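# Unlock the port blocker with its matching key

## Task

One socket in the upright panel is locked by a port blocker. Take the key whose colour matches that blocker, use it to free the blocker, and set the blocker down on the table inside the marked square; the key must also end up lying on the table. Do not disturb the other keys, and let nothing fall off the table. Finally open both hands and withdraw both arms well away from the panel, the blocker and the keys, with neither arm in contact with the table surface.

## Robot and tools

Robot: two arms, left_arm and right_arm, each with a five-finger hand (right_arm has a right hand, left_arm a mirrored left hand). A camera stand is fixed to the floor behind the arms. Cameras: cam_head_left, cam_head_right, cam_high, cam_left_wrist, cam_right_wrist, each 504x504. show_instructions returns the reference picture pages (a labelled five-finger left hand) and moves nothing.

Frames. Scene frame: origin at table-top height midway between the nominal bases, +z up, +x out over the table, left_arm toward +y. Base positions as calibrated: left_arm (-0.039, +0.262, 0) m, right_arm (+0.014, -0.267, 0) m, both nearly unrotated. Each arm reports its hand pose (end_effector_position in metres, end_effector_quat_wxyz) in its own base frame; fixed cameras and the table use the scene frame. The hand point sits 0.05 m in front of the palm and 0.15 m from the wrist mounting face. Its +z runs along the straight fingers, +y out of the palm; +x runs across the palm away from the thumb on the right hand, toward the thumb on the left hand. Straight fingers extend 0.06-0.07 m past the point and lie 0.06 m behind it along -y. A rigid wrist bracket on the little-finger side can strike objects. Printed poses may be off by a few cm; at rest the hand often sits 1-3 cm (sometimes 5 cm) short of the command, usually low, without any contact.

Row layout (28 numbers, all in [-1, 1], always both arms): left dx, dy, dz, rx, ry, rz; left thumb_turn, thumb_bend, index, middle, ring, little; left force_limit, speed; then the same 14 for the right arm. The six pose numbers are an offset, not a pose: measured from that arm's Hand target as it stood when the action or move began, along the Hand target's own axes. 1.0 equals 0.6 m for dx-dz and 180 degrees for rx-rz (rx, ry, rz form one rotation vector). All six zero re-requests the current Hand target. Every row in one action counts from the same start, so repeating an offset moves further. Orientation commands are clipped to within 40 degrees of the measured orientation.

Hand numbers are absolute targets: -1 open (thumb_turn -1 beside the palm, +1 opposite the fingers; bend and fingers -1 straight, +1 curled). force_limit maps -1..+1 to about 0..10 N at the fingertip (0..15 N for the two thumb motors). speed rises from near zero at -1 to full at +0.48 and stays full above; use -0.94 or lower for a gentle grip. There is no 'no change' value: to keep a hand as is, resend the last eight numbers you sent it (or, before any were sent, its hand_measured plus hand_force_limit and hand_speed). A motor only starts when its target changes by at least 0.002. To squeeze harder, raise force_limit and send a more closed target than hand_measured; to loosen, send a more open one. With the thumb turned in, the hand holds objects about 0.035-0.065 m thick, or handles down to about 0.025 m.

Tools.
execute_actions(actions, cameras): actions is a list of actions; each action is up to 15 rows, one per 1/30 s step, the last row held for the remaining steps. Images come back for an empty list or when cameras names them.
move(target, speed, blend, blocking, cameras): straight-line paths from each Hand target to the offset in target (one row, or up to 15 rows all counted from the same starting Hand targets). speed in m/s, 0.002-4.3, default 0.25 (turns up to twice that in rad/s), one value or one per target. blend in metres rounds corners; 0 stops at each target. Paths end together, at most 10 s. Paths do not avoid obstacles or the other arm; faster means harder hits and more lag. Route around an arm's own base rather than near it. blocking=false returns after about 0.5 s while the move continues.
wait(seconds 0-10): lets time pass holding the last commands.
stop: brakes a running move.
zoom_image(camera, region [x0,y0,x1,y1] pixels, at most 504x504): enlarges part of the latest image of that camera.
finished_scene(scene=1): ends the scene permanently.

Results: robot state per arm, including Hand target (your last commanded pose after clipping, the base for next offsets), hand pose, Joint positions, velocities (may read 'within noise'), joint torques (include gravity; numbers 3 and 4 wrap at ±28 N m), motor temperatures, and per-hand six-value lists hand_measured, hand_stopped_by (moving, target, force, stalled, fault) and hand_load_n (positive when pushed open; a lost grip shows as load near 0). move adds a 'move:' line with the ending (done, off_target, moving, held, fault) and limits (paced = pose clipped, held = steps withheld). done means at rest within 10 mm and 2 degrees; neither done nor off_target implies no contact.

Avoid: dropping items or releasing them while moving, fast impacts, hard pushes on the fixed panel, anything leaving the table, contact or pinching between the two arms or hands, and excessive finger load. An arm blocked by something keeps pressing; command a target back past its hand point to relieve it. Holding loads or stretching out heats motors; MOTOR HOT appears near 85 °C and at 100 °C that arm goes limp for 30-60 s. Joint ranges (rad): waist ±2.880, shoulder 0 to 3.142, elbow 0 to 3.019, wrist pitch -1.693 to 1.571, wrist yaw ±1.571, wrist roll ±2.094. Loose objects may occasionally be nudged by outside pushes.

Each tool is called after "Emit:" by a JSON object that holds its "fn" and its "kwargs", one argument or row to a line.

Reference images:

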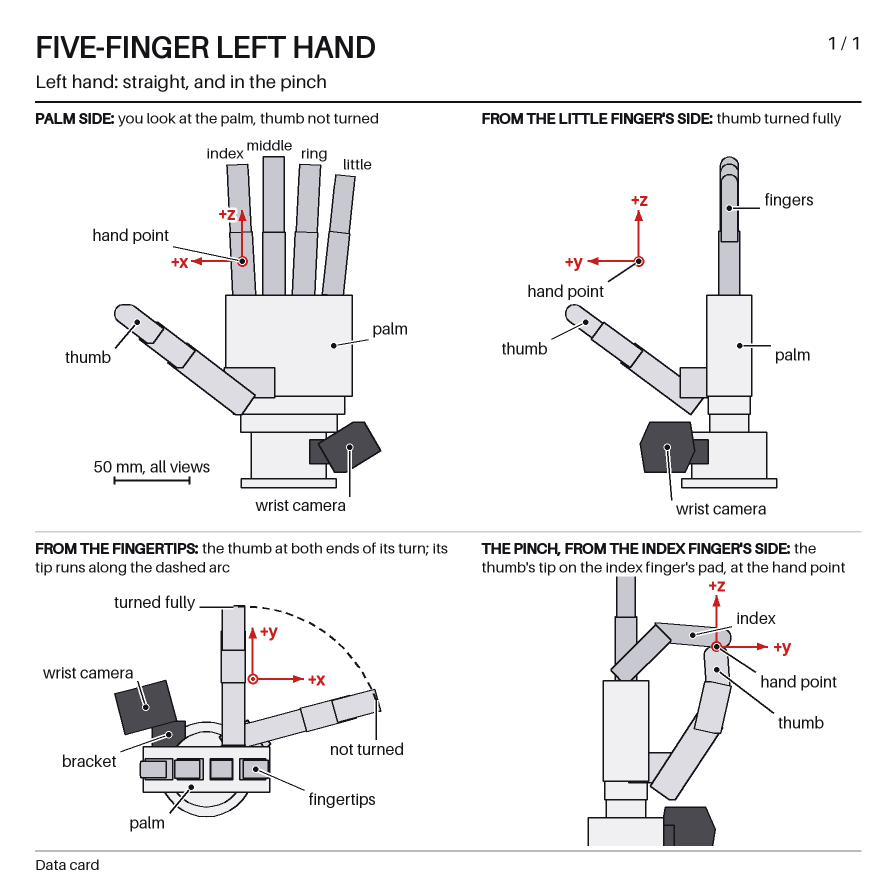

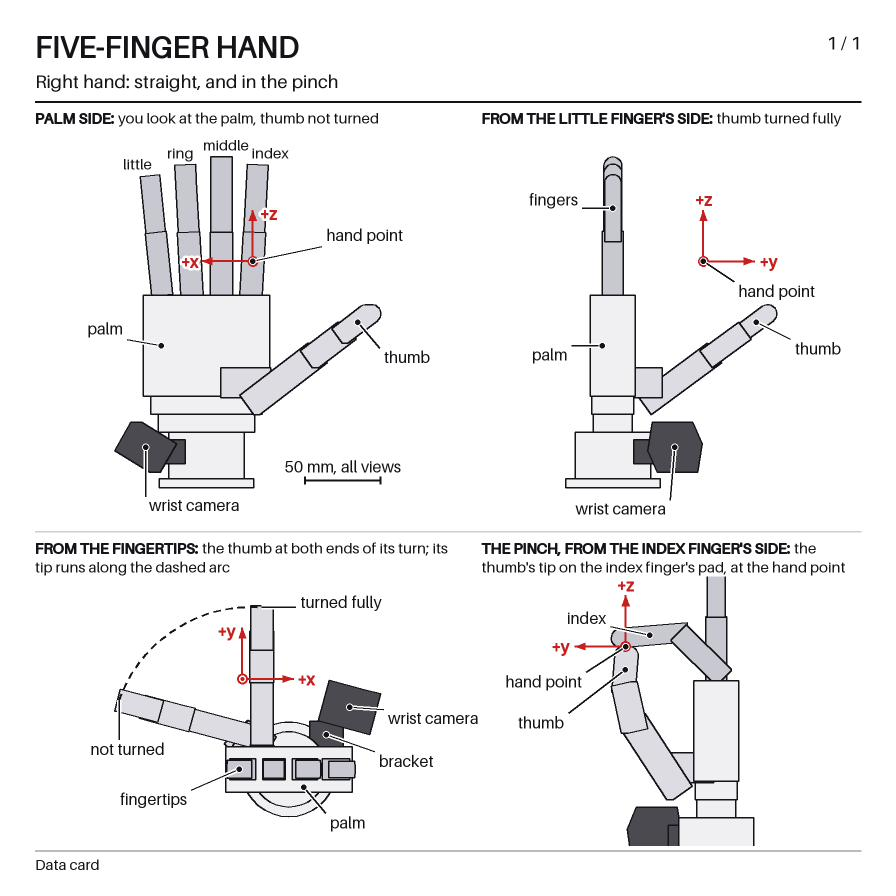

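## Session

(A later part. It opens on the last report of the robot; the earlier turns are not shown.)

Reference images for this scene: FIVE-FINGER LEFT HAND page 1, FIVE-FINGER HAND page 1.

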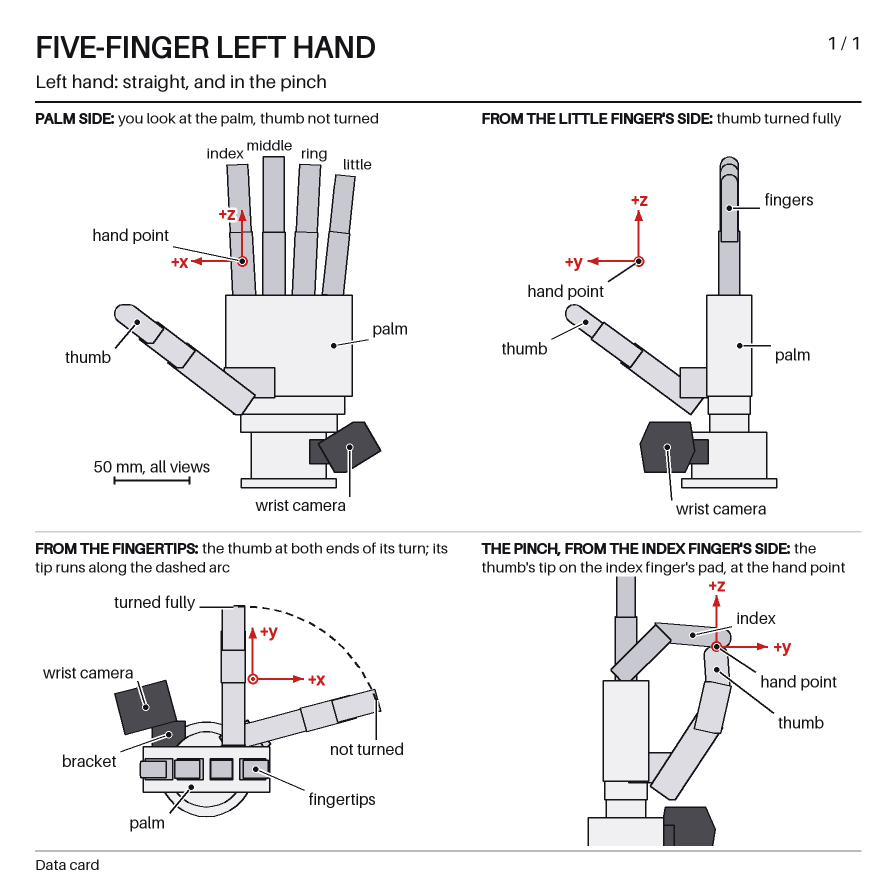

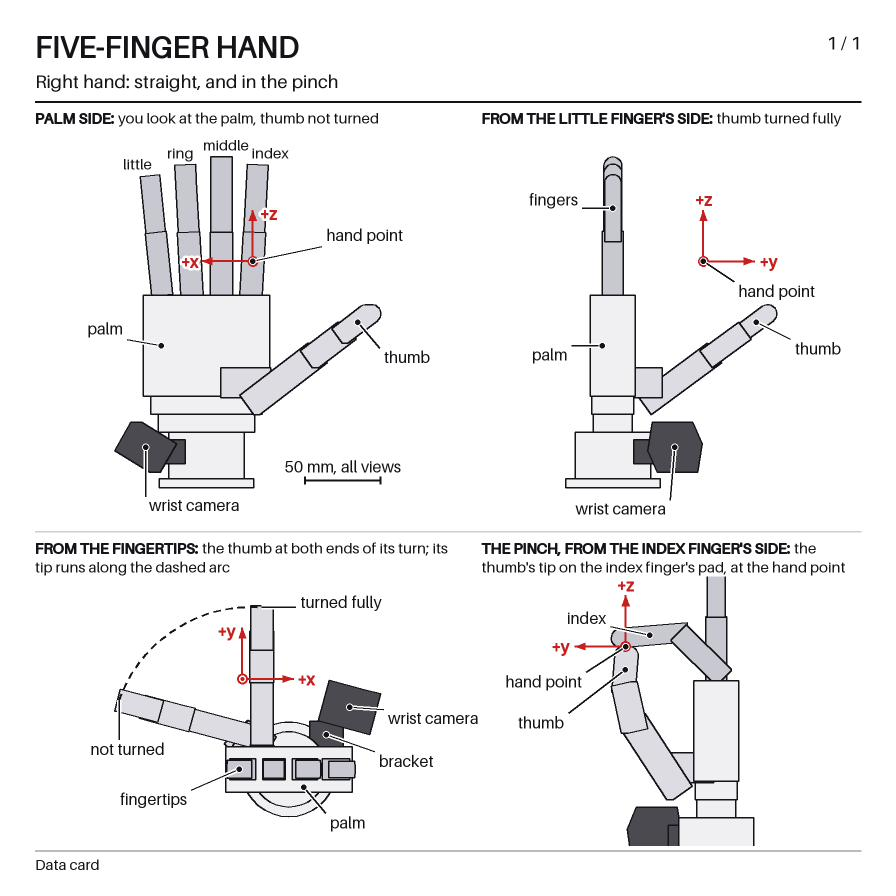

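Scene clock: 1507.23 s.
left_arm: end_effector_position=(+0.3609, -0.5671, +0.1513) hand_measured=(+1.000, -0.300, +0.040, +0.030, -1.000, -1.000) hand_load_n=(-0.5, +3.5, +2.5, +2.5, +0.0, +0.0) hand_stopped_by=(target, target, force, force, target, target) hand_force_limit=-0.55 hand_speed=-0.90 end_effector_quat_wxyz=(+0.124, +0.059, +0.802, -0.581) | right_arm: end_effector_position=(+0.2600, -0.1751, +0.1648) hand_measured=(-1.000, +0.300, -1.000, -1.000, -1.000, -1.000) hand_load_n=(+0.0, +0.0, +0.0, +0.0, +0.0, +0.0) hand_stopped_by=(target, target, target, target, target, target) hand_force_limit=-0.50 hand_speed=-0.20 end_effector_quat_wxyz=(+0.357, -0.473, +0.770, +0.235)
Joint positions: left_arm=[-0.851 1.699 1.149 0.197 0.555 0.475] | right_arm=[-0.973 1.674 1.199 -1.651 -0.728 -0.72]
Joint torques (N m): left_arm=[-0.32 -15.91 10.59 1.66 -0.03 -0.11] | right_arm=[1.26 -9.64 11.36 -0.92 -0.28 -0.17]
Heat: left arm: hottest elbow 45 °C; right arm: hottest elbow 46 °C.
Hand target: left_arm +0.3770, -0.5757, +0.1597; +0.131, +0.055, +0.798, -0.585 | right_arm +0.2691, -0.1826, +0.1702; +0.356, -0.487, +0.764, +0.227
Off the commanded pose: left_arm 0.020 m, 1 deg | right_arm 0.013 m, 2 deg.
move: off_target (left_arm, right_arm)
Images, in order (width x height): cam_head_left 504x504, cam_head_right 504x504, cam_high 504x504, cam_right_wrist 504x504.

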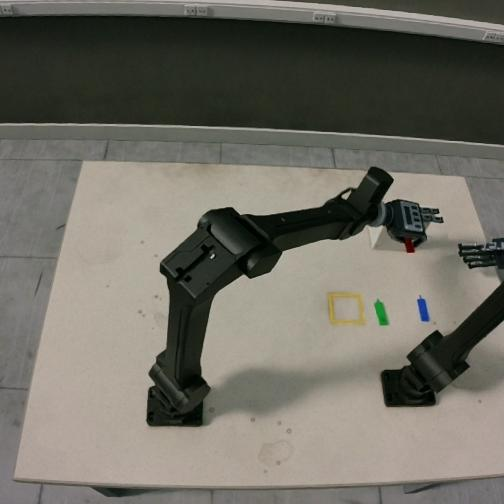

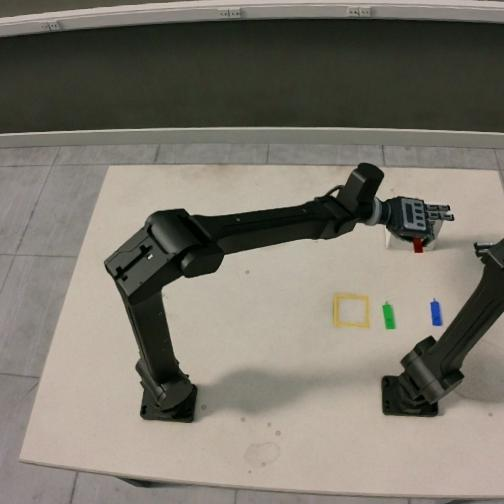

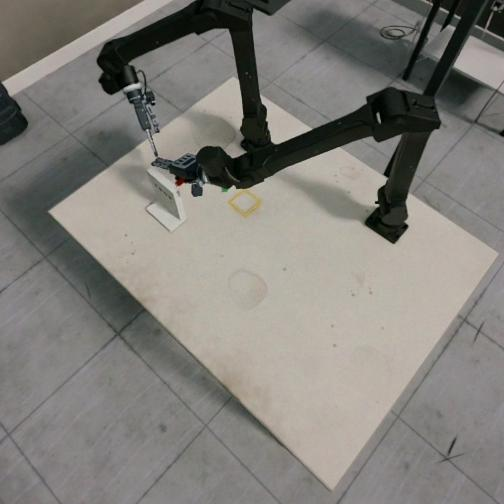

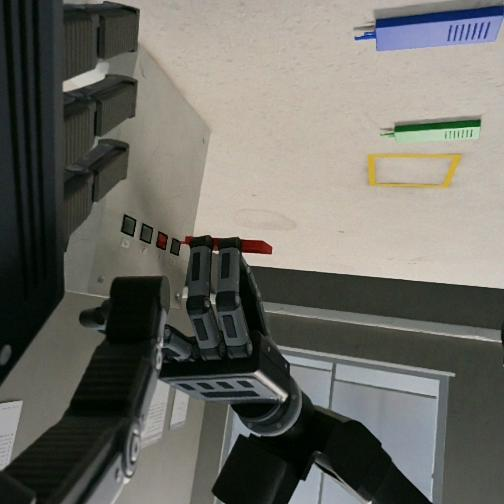

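Emit:
{"fn": "move", "kwargs": {
  "target": [-0.0158,0.0049,0.001,0,0,0,1,-0.3,0.15,0.15,-1,-1,-0.55,-0.9,0,0,0,0,0,0,-1,0.3,-1,-1,-1,-1,-0.5,-0.2],
  "speed": 0.02,
  "cameras": ["cam_head_left","cam_right_wrist","cam_high"]
}}

Emit:
{"fn": "zoom_image", "kwargs": {
  "camera": "cam_right_wrist",
  "region": [140, 215, 210, 270]
}}

Emit:
{"fn": "zoom_image", "kwargs": {
  "camera": "cam_head_left",
  "region": [385, 215, 435, 265]
}}

Emit:
{"fn": "zoom_image", "kwargs": {
  "camera": "cam_high",
  "region": [150, 150, 210, 210]
}}

Scene clock: 1515.50 s.
left_arm: end_effector_position=(+0.3723, -0.5672, +0.1527) hand_measured=(+1.000, -0.300, +0.040, +0.030, -1.000, -1.000) hand_load_n=(+0.0, +3.5, +2.5, +3.0, +0.0, +0.0) hand_stopped_by=(target, target, force, force, target, target) hand_force_limit=-0.55 hand_speed=-0.90 end_effector_quat_wxyz=(+0.127, +0.056, +0.801, -0.583) | right_arm: end_effector_position=(+0.2600, -0.1751, +0.1648) hand_measured=(-1.000, +0.300, -1.000, -1.000, -1.000, -1.000) hand_load_n=(+0.0, +0.0, +0.0, +0.0, +0.0, +0.0) hand_stopped_by=(target, target, target, target, target, target) hand_force_limit=-0.50 hand_speed=-0.20 end_effector_quat_wxyz=(+0.357, -0.473, +0.770, +0.235)
Joint positions: left_arm=[-0.836 1.713 1.168 0.197 0.563 0.475] | right_arm=[-0.973 1.674 1.199 -1.651 -0.728 -0.72]
Joint torques (N m): left_arm=[-0.38 -16.15 10.65 1.43 0.17 -0.05] | right_arm=[0.56 -10.34 11.26 -0.98 -0.32 -0.15]
Heat: left arm: hottest elbow 45 °C; right arm: hottest elbow 46 °C.
Hand target: left_arm +0.3868, -0.5747, +0.1593; +0.131, +0.055, +0.798, -0.585 | right_arm +0.2691, -0.1826, +0.1702; +0.356, -0.487, +0.764, +0.227
Off the commanded pose: left_arm 0.018 m, 1 deg | right_arm 0.013 m, 2 deg.
move: off_target (left_arm, right_arm)
Images, in order (width x height): cam_head_left 504x504, cam_high 504x504, cam_right_wrist 504x504.

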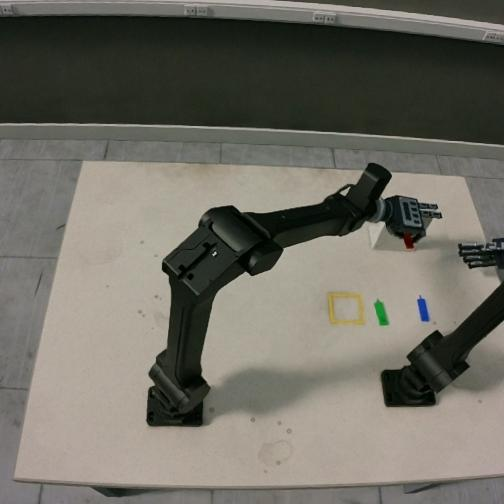

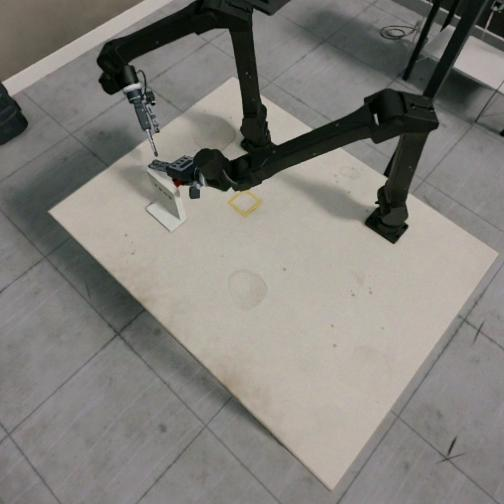

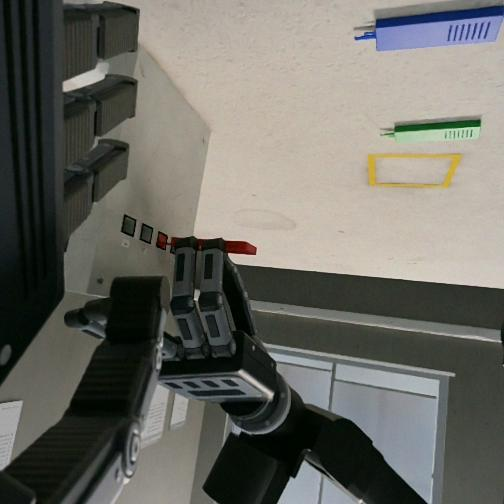

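Scaled by 7.200 from the camera's 504x504 image, which has a finer 720x720 frame.

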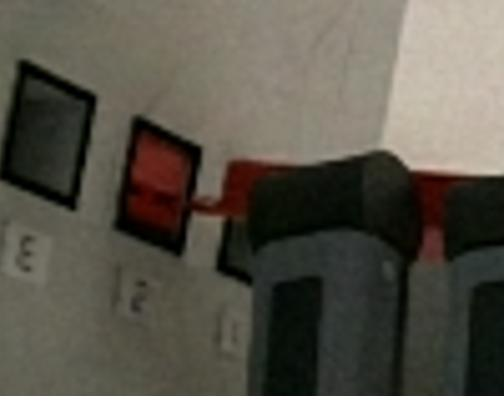

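Scaled by 10.080 from the camera's 504x504 image, which has a finer 720x720 frame.

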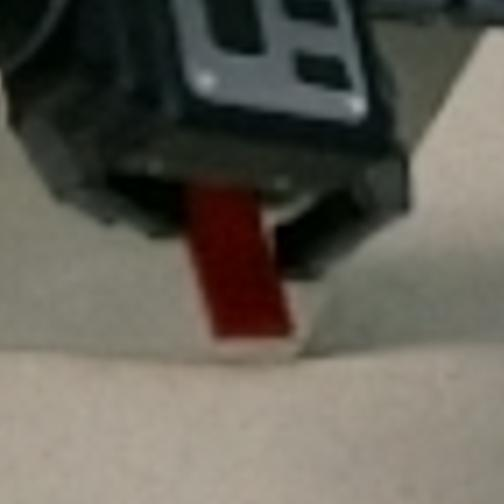

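Scaled by 8.400 from the camera's 504x504 image, which has a finer 720x720 frame.

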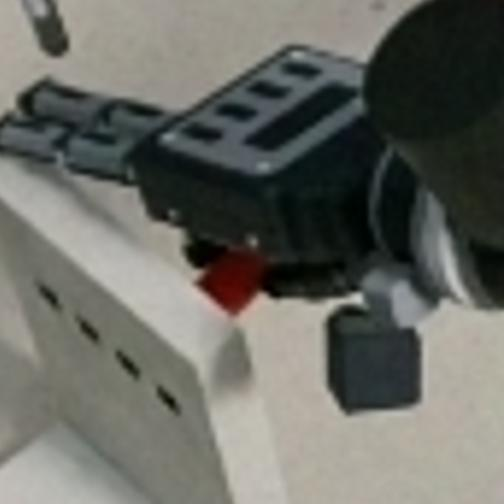

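Emit:
{"fn": "zoom_image", "kwargs": {
  "camera": "cam_right_wrist",
  "region": [152, 228, 182, 258]
}}

Scaled by 16.800 from the camera's 504x504 image, which has a finer 720x720 frame.

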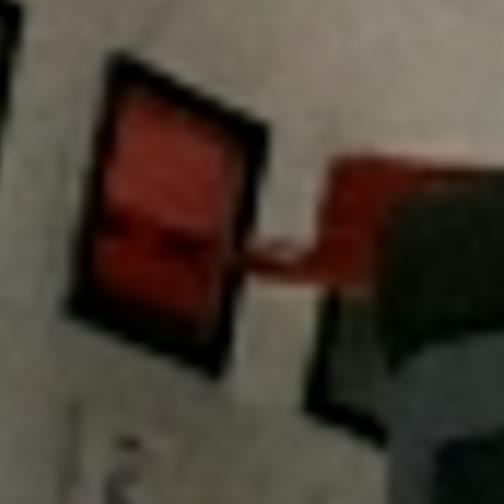

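Emit:
{"fn": "move", "kwargs": {
  "target": [-0.0091,0.0038,0.0018,0,0,0,1,-0.3,0.15,0.15,-1,-1,-0.55,-0.9,0,0,0,0,0,0,-1,0.3,-1,-1,-1,-1,-0.5,-0.2],
  "speed": 0.015,
  "cameras": ["cam_head_left","cam_right_wrist","cam_high"]
}}

Emit:
{"fn": "zoom_image", "kwargs": {
  "camera": "cam_right_wrist",
  "region": [152, 228, 182, 258]
}}

Emit:
{"fn": "zoom_image", "kwargs": {
  "camera": "cam_head_left",
  "region": [385, 215, 435, 265]
}}

Emit:
{"fn": "zoom_image", "kwargs": {
  "camera": "cam_right_wrist",
  "region": [140, 215, 240, 315]
}}

Scene clock: 1533.50 s.
left_arm: end_effector_position=(+0.3777, -0.5678, +0.1531) hand_measured=(+1.000, -0.300, +0.040, +0.030, -1.000, -1.000) hand_load_n=(+0.0, +3.5, +2.5, +3.0, +0.0, +0.0) hand_stopped_by=(target, target, force, force, target, target) hand_force_limit=-0.55 hand_speed=-0.90 end_effector_quat_wxyz=(+0.126, +0.056, +0.800, -0.584) | right_arm: end_effector_position=(+0.2600, -0.1751, +0.1648) hand_measured=(-1.000, +0.300, -1.000, -1.000, -1.000, -1.000) hand_load_n=(+0.0, +0.0, +0.0, +0.0, +0.0, +0.0) hand_stopped_by=(target, target, target, target, target, target) hand_force_limit=-0.50 hand_speed=-0.20 end_effector_quat_wxyz=(+0.357, -0.473, +0.770, +0.235)
Joint positions: left_arm=[-0.828 1.723 1.18 0.196 0.573 0.475] | right_arm=[-0.973 1.674 1.199 -1.651 -0.728 -0.72]
Joint torques (N m): left_arm=[-0.67 -16.26 10.65 1.35 0.1 0] | right_arm=[1.49 -9.88 11.3 -0.9 -0.29 -0.19]
Motor temperatures (°C): left_arm=[25 35 49 23 24 21] | right_arm=[23 24 47 24 26 22]
Heat: left arm: hottest elbow 49 °C; right arm: hottest elbow 47 °C.
Hand target: left_arm +0.3928, -0.5746, +0.1586; +0.131, +0.055, +0.798, -0.585 | right_arm +0.2691, -0.1826, +0.1702; +0.356, -0.487, +0.764, +0.227
Off the commanded pose: left_arm 0.017 m, 1 deg | right_arm 0.013 m, 2 deg.
move: off_target (left_arm, right_arm)
Images, in order (width x height): cam_head_left 504x504, cam_high 504x504, cam_right_wrist 504x504.

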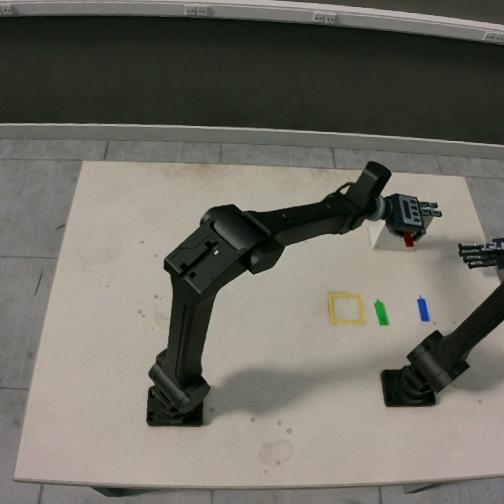

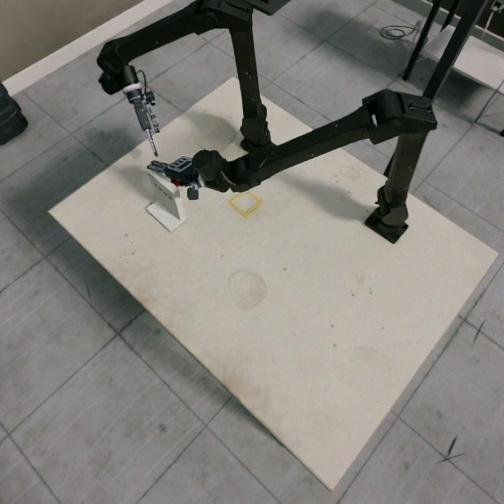

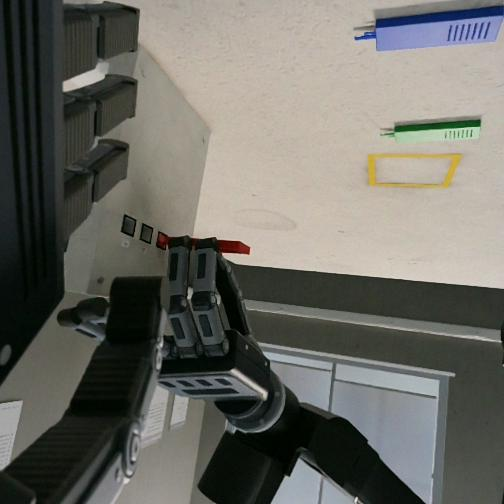

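Scaled by 16.800 from the camera's 504x504 image, which has a finer 720x720 frame.

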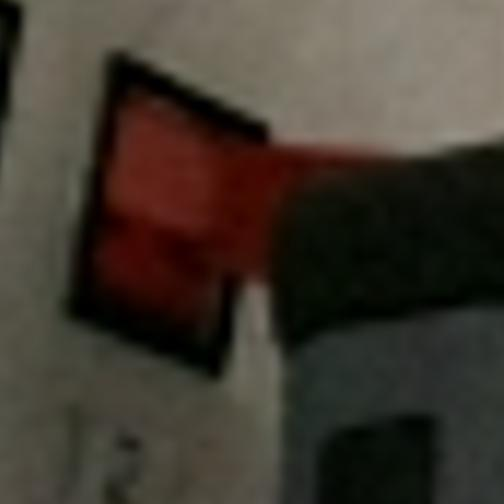

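Scaled by 10.080 from the camera's 504x504 image, which has a finer 720x720 frame.

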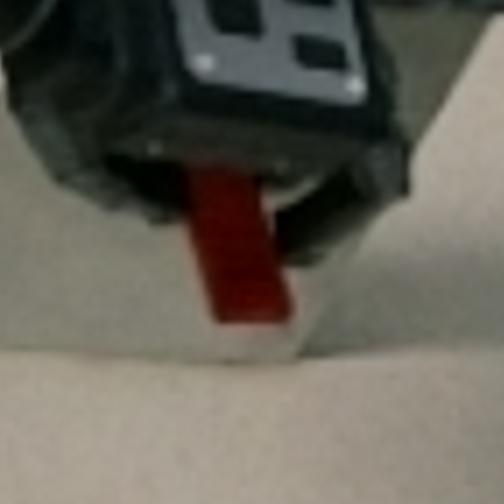

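Scaled by 5.040 from the camera's 504x504 image, which has a finer 720x720 frame.

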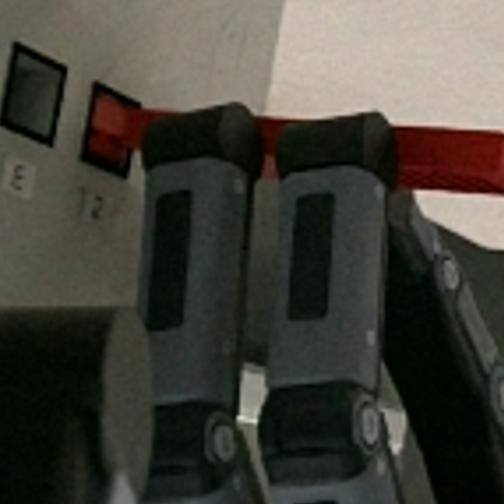

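Emit:
{"fn": "move", "kwargs": {
  "target": [-0.0091,0.0028,0.0014,0,0,0,1,-0.3,0.15,0.15,-1,-1,-0.55,-0.9,0,0,0,0,0,0,-1,0.3,-1,-1,-1,-1,-0.5,-0.2],
  "speed": 0.015,
  "cameras": ["cam_head_left","cam_right_wrist","cam_left_wrist"]
}}

Emit:
{"fn": "zoom_image", "kwargs": {
  "camera": "cam_right_wrist",
  "region": [142, 218, 202, 278]
}}

Emit:
{"fn": "zoom_image", "kwargs": {
  "camera": "cam_left_wrist",
  "region": [40, 60, 290, 310]
}}

Emit:
{"fn": "zoom_image", "kwargs": {
  "camera": "cam_head_left",
  "region": [385, 215, 435, 265]
}}

Scene clock: 1539.50 s.
left_arm: end_effector_position=(+0.3816, -0.5685, +0.1536) hand_measured=(+1.000, -0.300, +0.040, +0.030, -1.000, -1.000) hand_load_n=(+0.0, +3.0, +2.5, +2.5, +0.0, +0.0) hand_stopped_by=(target, target, force, force, target, target) hand_force_limit=-0.55 hand_speed=-0.90 end_effector_quat_wxyz=(+0.124, +0.056, +0.800, -0.585) | right_arm: end_effector_position=(+0.2600, -0.1751, +0.1648) hand_measured=(-1.000, +0.300, -1.000, -1.000, -1.000, -1.000) hand_load_n=(+0.0, -0.5, +0.0, +0.0, +0.0, +0.0) hand_stopped_by=(target, target, target, target, target, target) hand_force_limit=-0.50 hand_speed=-0.20 end_effector_quat_wxyz=(+0.357, -0.473, +0.770, +0.235)
Joint positions: left_arm=[-0.823 1.73 1.192 0.19 0.58 0.475] | right_arm=[-0.973 1.674 1.199 -1.651 -0.728 -0.72]
Joint torques (N m): left_arm=[-0.15 -16.26 10.74 1.37 0.11 0.02] | right_arm=[2.32 -10.58 11.25 -0.88 -0.33 -0.24]
Heat: left arm: hottest elbow 49 °C; right arm: hottest elbow 47 °C.
Hand target: left_arm +0.3985, -0.5747, +0.1584; +0.131, +0.055, +0.798, -0.585 | right_arm +0.2691, -0.1826, +0.1702; +0.356, -0.487, +0.764, +0.227
Off the commanded pose: left_arm 0.019 m, 1 deg | right_arm 0.013 m, 2 deg.
move: off_target (left_arm, right_arm)
Images, in order (width x height): cam_head_left 504x504, cam_left_wrist 504x504, cam_right_wrist 504x504.

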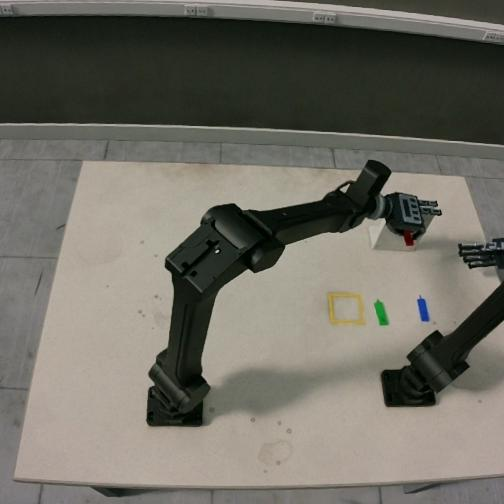

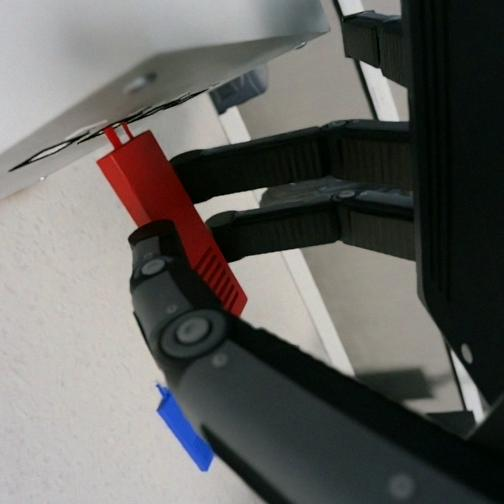

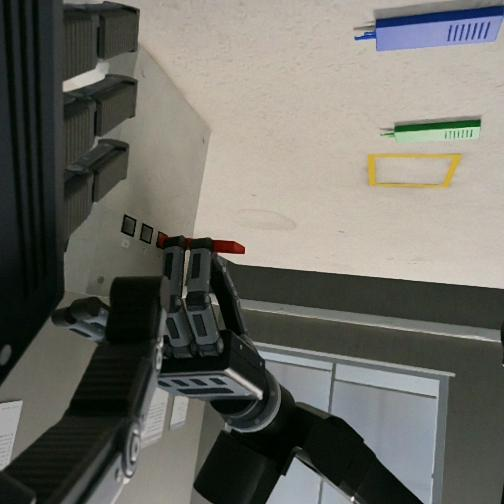

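Scaled by 8.400 from the camera's 504x504 image, which has a finer 720x720 frame.

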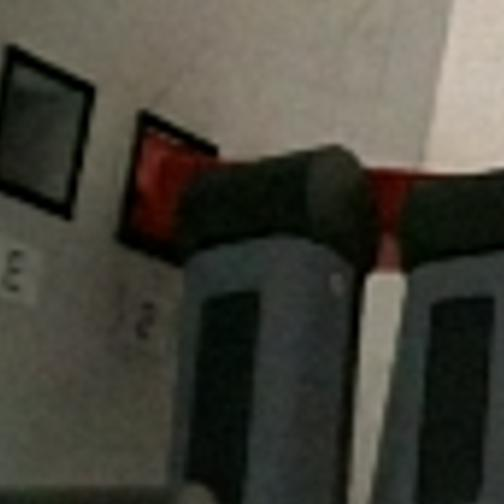

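Scaled by 2.016 from the camera's 504x504 image, which has a finer 720x720 frame.

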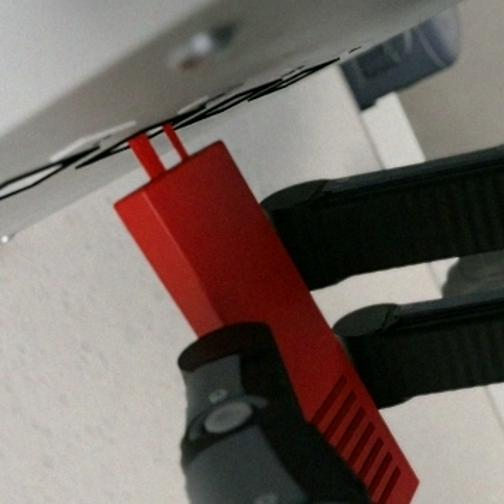

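Scaled by 10.080 from the camera's 504x504 image, which has a finer 720x720 frame.

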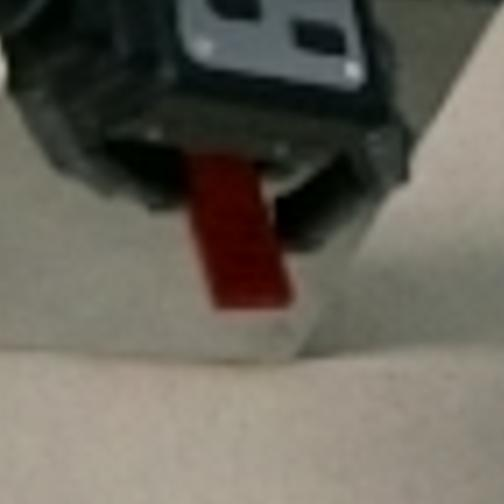

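Emit:
{"fn": "move", "kwargs": {
  "target": [-0.0122,0.0038,0.0019,0,0,0,1,-0.3,0.15,0.15,-1,-1,-0.55,-0.9,0,0,0,0,0,0,-1,0.3,-1,-1,-1,-1,-0.5,-0.2],
  "speed": 0.015,
  "cameras": ["cam_head_left","cam_right_wrist","cam_left_wrist"]
}}

Emit:
{"fn": "zoom_image", "kwargs": {
  "camera": "cam_left_wrist",
  "region": [40, 60, 290, 310]
}}

Emit:
{"fn": "zoom_image", "kwargs": {
  "camera": "cam_right_wrist",
  "region": [142, 218, 202, 278]
}}

Scene clock: 1544.67 s.
left_arm: end_effector_position=(+0.3838, -0.5691, +0.1531) hand_measured=(+1.000, -0.300, +0.040, +0.030, -1.000, -1.000) hand_load_n=(+1.0, +3.5, +3.5, +1.5, +0.0, +0.0) hand_stopped_by=(target, target, force, force, target, target) hand_force_limit=-0.55 hand_speed=-0.90 end_effector_quat_wxyz=(+0.119, +0.057, +0.800, -0.585) | right_arm: end_effector_position=(+0.2600, -0.1751, +0.1648) hand_measured=(-1.000, +0.300, -1.000, -1.000, -1.000, -1.000) hand_load_n=(+0.0, +0.0, +0.0, +0.0, +0.0, +0.0) hand_stopped_by=(target, target, target, target, target, target) hand_force_limit=-0.50 hand_speed=-0.20 end_effector_quat_wxyz=(+0.357, -0.473, +0.770, +0.235)
Joint positions: left_arm=[-0.818 1.738 1.204 0.181 0.593 0.475] | right_arm=[-0.973 1.674 1.199 -1.651 -0.728 -0.72]
Joint torques (N m): left_arm=[0.09 -16.09 11 1.51 -0.03 0.06] | right_arm=[0.91 -10.4 11.1 -0.94 -0.36 -0.21]
Heat: left arm: hottest elbow 50 °C; right arm: hottest elbow 47 °C.
Hand target: left_arm +0.4063, -0.5745, +0.1577; +0.131, +0.055, +0.798, -0.585 | right_arm +0.2691, -0.1826, +0.1702; +0.356, -0.487, +0.764, +0.227
Off the commanded pose: left_arm 0.024 m, 1 deg | right_arm 0.013 m, 2 deg.
move: off_target (left_arm, right_arm)
Images, in order (width x height): cam_head_left 504x504, cam_left_wrist 504x504, cam_right_wrist 504x504.

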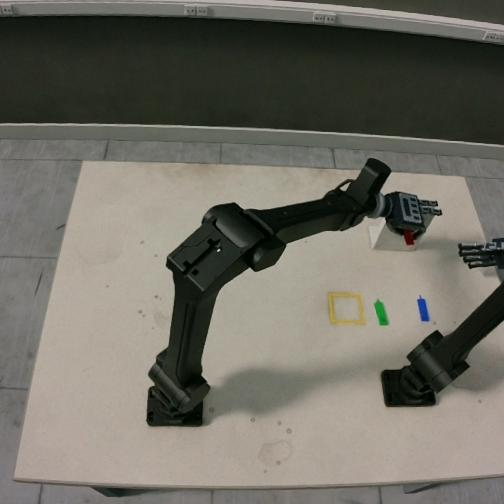

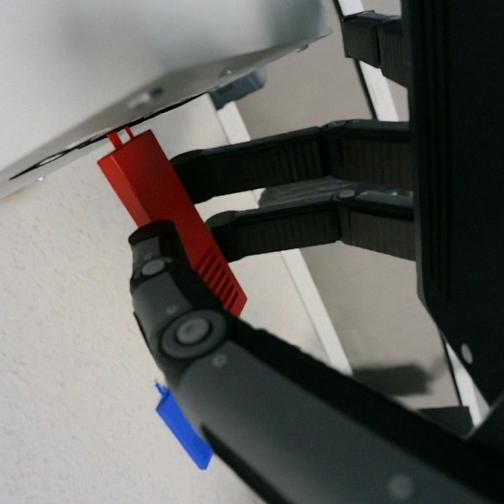

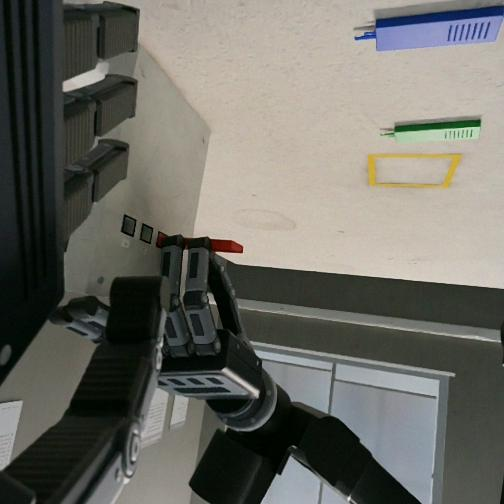

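Scaled by 2.016 from the camera's 504x504 image, which has a finer 720x720 frame.

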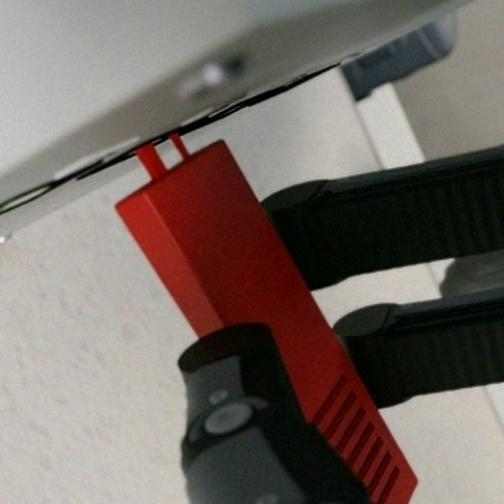

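Scaled by 8.400 from the camera's 504x504 image, which has a finer 720x720 frame.

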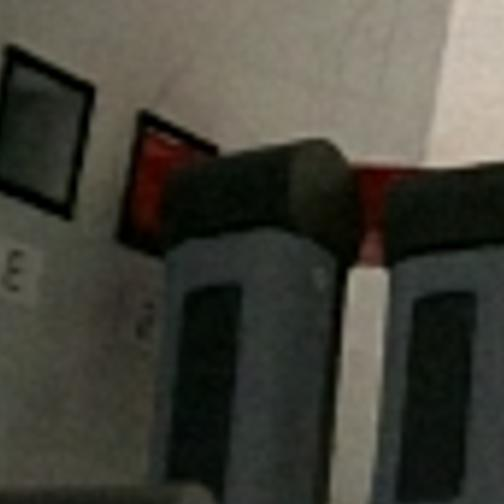

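Emit:
{"fn": "move", "kwargs": {
  "target": [-0.0065,0.0027,-0.0024,-0.0015,-0.0051,-0.0016,1,-0.3,0.15,0.15,-1,-1,-0.55,-0.9,0,0,0,0,0,0,-1,0.3,-1,-1,-1,-1,-0.5,-0.2],
  "speed": 0.015,
  "cameras": ["cam_head_left","cam_right_wrist","cam_left_wrist"]
}}

Emit:
{"fn": "zoom_image", "kwargs": {
  "camera": "cam_left_wrist",
  "region": [60, 90, 185, 215]
}}

Emit:
{"fn": "zoom_image", "kwargs": {
  "camera": "cam_right_wrist",
  "region": [142, 218, 202, 278]
}}

Scene clock: 1551.83 s.
left_arm: end_effector_position=(+0.3850, -0.5688, +0.1530) hand_measured=(+1.000, -0.300, +0.040, +0.030, -1.000, -1.000) hand_load_n=(+0.5, +3.0, +3.0, +3.0, +0.0, +0.0) hand_stopped_by=(target, target, force, force, target, target) hand_force_limit=-0.55 hand_speed=-0.90 end_effector_quat_wxyz=(+0.121, +0.055, +0.801, -0.584) | right_arm: end_effector_position=(+0.2600, -0.1751, +0.1648) hand_measured=(-1.000, +0.300, -1.000, -1.000, -1.000, -1.000) hand_load_n=(+0.0, +0.0, +0.0, +0.0, +0.0, +0.0) hand_stopped_by=(target, target, target, target, target, target) hand_force_limit=-0.50 hand_speed=-0.20 end_effector_quat_wxyz=(+0.357, -0.473, +0.770, +0.235)
Joint positions: left_arm=[-0.818 1.738 1.204 0.18 0.588 0.475] | right_arm=[-0.973 1.674 1.199 -1.651 -0.728 -0.72]
Joint torques (N m): left_arm=[0.32 -16.26 10.82 1.61 -0.27 0.02] | right_arm=[1.49 -10.52 11.22 -0.73 -0.28 -0.16]
Heat: left arm: hottest elbow 50 °C; right arm: hottest elbow 47 °C.
Hand target: left_arm +0.4102, -0.5724, +0.1578; +0.136, +0.048, +0.799, -0.584 | right_arm +0.2691, -0.1826, +0.1702; +0.356, -0.487, +0.764, +0.227
Off the commanded pose: left_arm 0.026 m, 2 deg | right_arm 0.013 m, 2 deg.
move: off_target (left_arm, right_arm)
Images, in order (width x height): cam_head_left 504x504, cam_left_wrist 504x504, cam_right_wrist 504x504.

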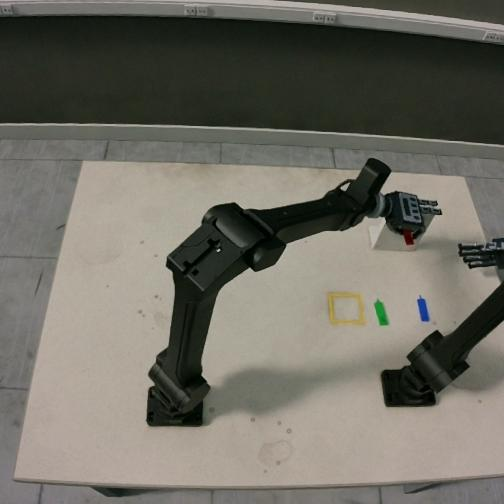

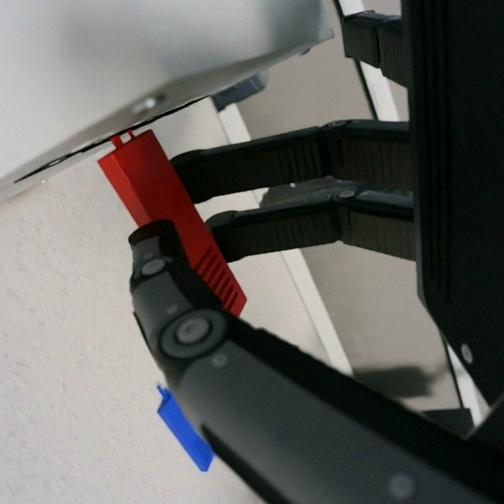

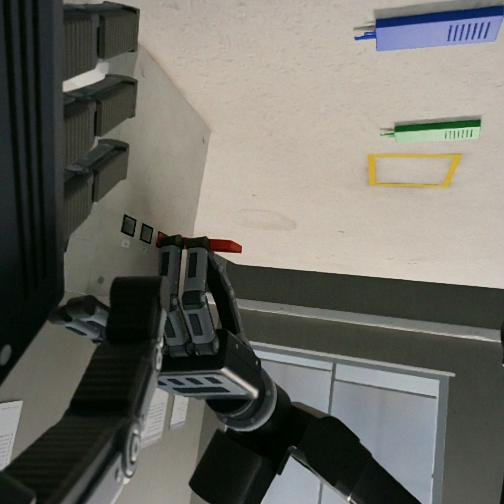

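Scaled by 4.032 from the camera's 504x504 image, which has a finer 720x720 frame.

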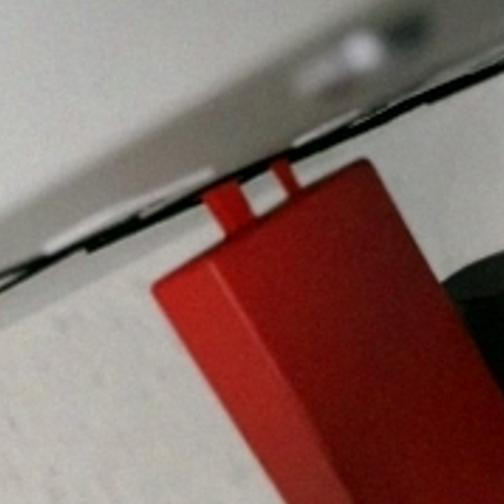

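Scaled by 8.400 from the camera's 504x504 image, which has a finer 720x720 frame.

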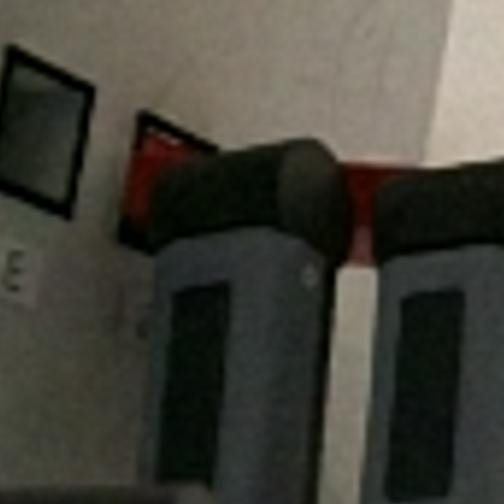

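Emit:
{"fn": "move", "kwargs": {
  "target": [-0.0128,0.0045,-0.0001,0,0,0,1,-0.3,0.15,0.15,-1,-1,-0.55,-0.9,0,0,0,0,0,0,-1,0.3,-1,-1,-1,-1,-0.5,-0.2],
  "speed": 0.015,
  "cameras": ["cam_head_left","cam_right_wrist","cam_left_wrist"]
}}

Emit:
{"fn": "zoom_image", "kwargs": {
  "camera": "cam_left_wrist",
  "region": [60, 90, 185, 215]
}}

Emit:
{"fn": "zoom_image", "kwargs": {
  "camera": "cam_right_wrist",
  "region": [142, 218, 262, 278]
}}

Scene clock: 1557.60 s.
left_arm: end_effector_position=(+0.3877, -0.5687, +0.1529) hand_measured=(+1.000, -0.300, +0.040, +0.030, -1.000, -1.000) hand_load_n=(+1.5, +3.0, +3.0, +2.0, +0.0, +0.0) hand_stopped_by=(target, target, force, force, target, target) hand_force_limit=-0.55 hand_speed=-0.90 end_effector_quat_wxyz=(+0.118, +0.056, +0.800, -0.585) | right_arm: end_effector_position=(+0.2600, -0.1751, +0.1648) hand_measured=(-1.000, +0.300, -1.000, -1.000, -1.000, -1.000) hand_load_n=(+0.0, +0.0, +0.0, +0.0, +0.0, +0.0) hand_stopped_by=(target, target, target, target, target, target) hand_force_limit=-0.50 hand_speed=-0.20 end_effector_quat_wxyz=(+0.357, -0.473, +0.770, +0.235)
Joint positions: left_arm=[-0.812 1.744 1.212 0.176 0.598 0.475] | right_arm=[-0.973 1.674 1.199 -1.651 -0.728 -0.72]
Joint torques (N m): left_arm=[0.91 -16.03 11.22 1.48 -0.26 0.06] | right_arm=[2.32 -10.64 11.19 -0.81 -0.33 -0.16]
Heat: left arm: hottest elbow 50 °C; right arm: hottest elbow 47 °C.
Hand target: left_arm +0.4182, -0.5709, +0.1575; +0.136, +0.048, +0.799, -0.584 | right_arm +0.2691, -0.1826, +0.1702; +0.356, -0.487, +0.764, +0.227
Off the commanded pose: left_arm 0.031 m, 2 deg | right_arm 0.013 m, 2 deg.
move: off_target (left_arm, right_arm)
Images, in order (width x height): cam_head_left 504x504, cam_left_wrist 504x504, cam_right_wrist 504x504.

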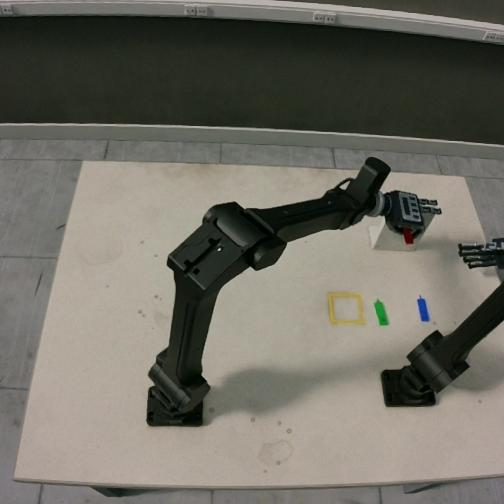

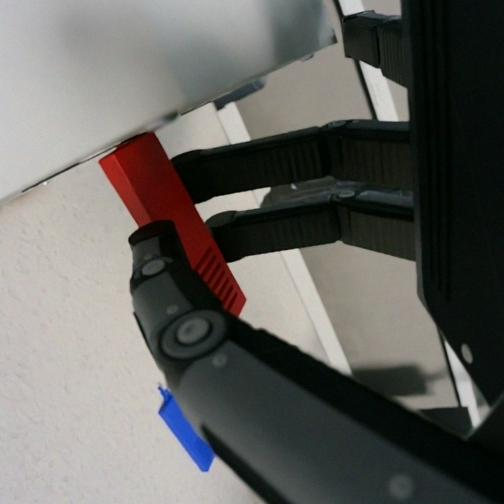

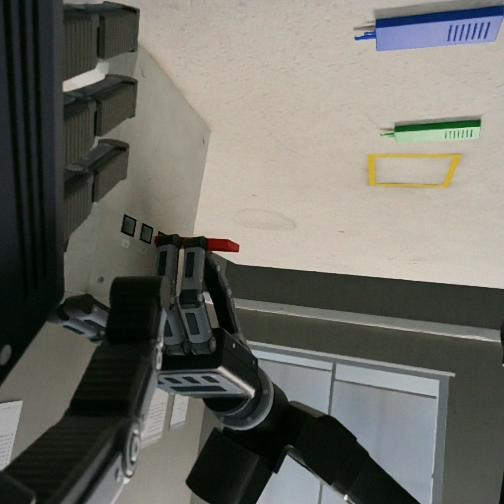

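Scaled by 4.032 from the camera's 504x504 image, which has a finer 720x720 frame.

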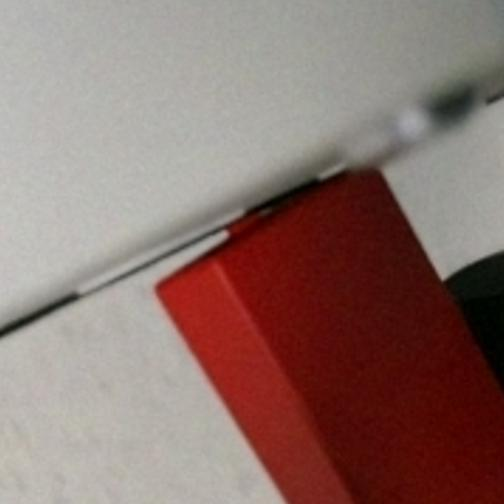

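Scaled by 4.200 from the camera's 504x504 image, which has a finer 720x720 frame.

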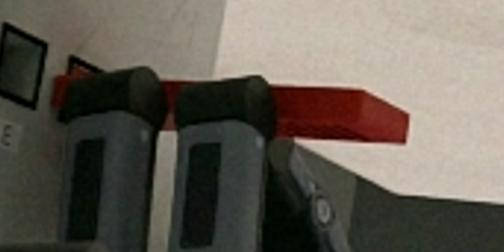

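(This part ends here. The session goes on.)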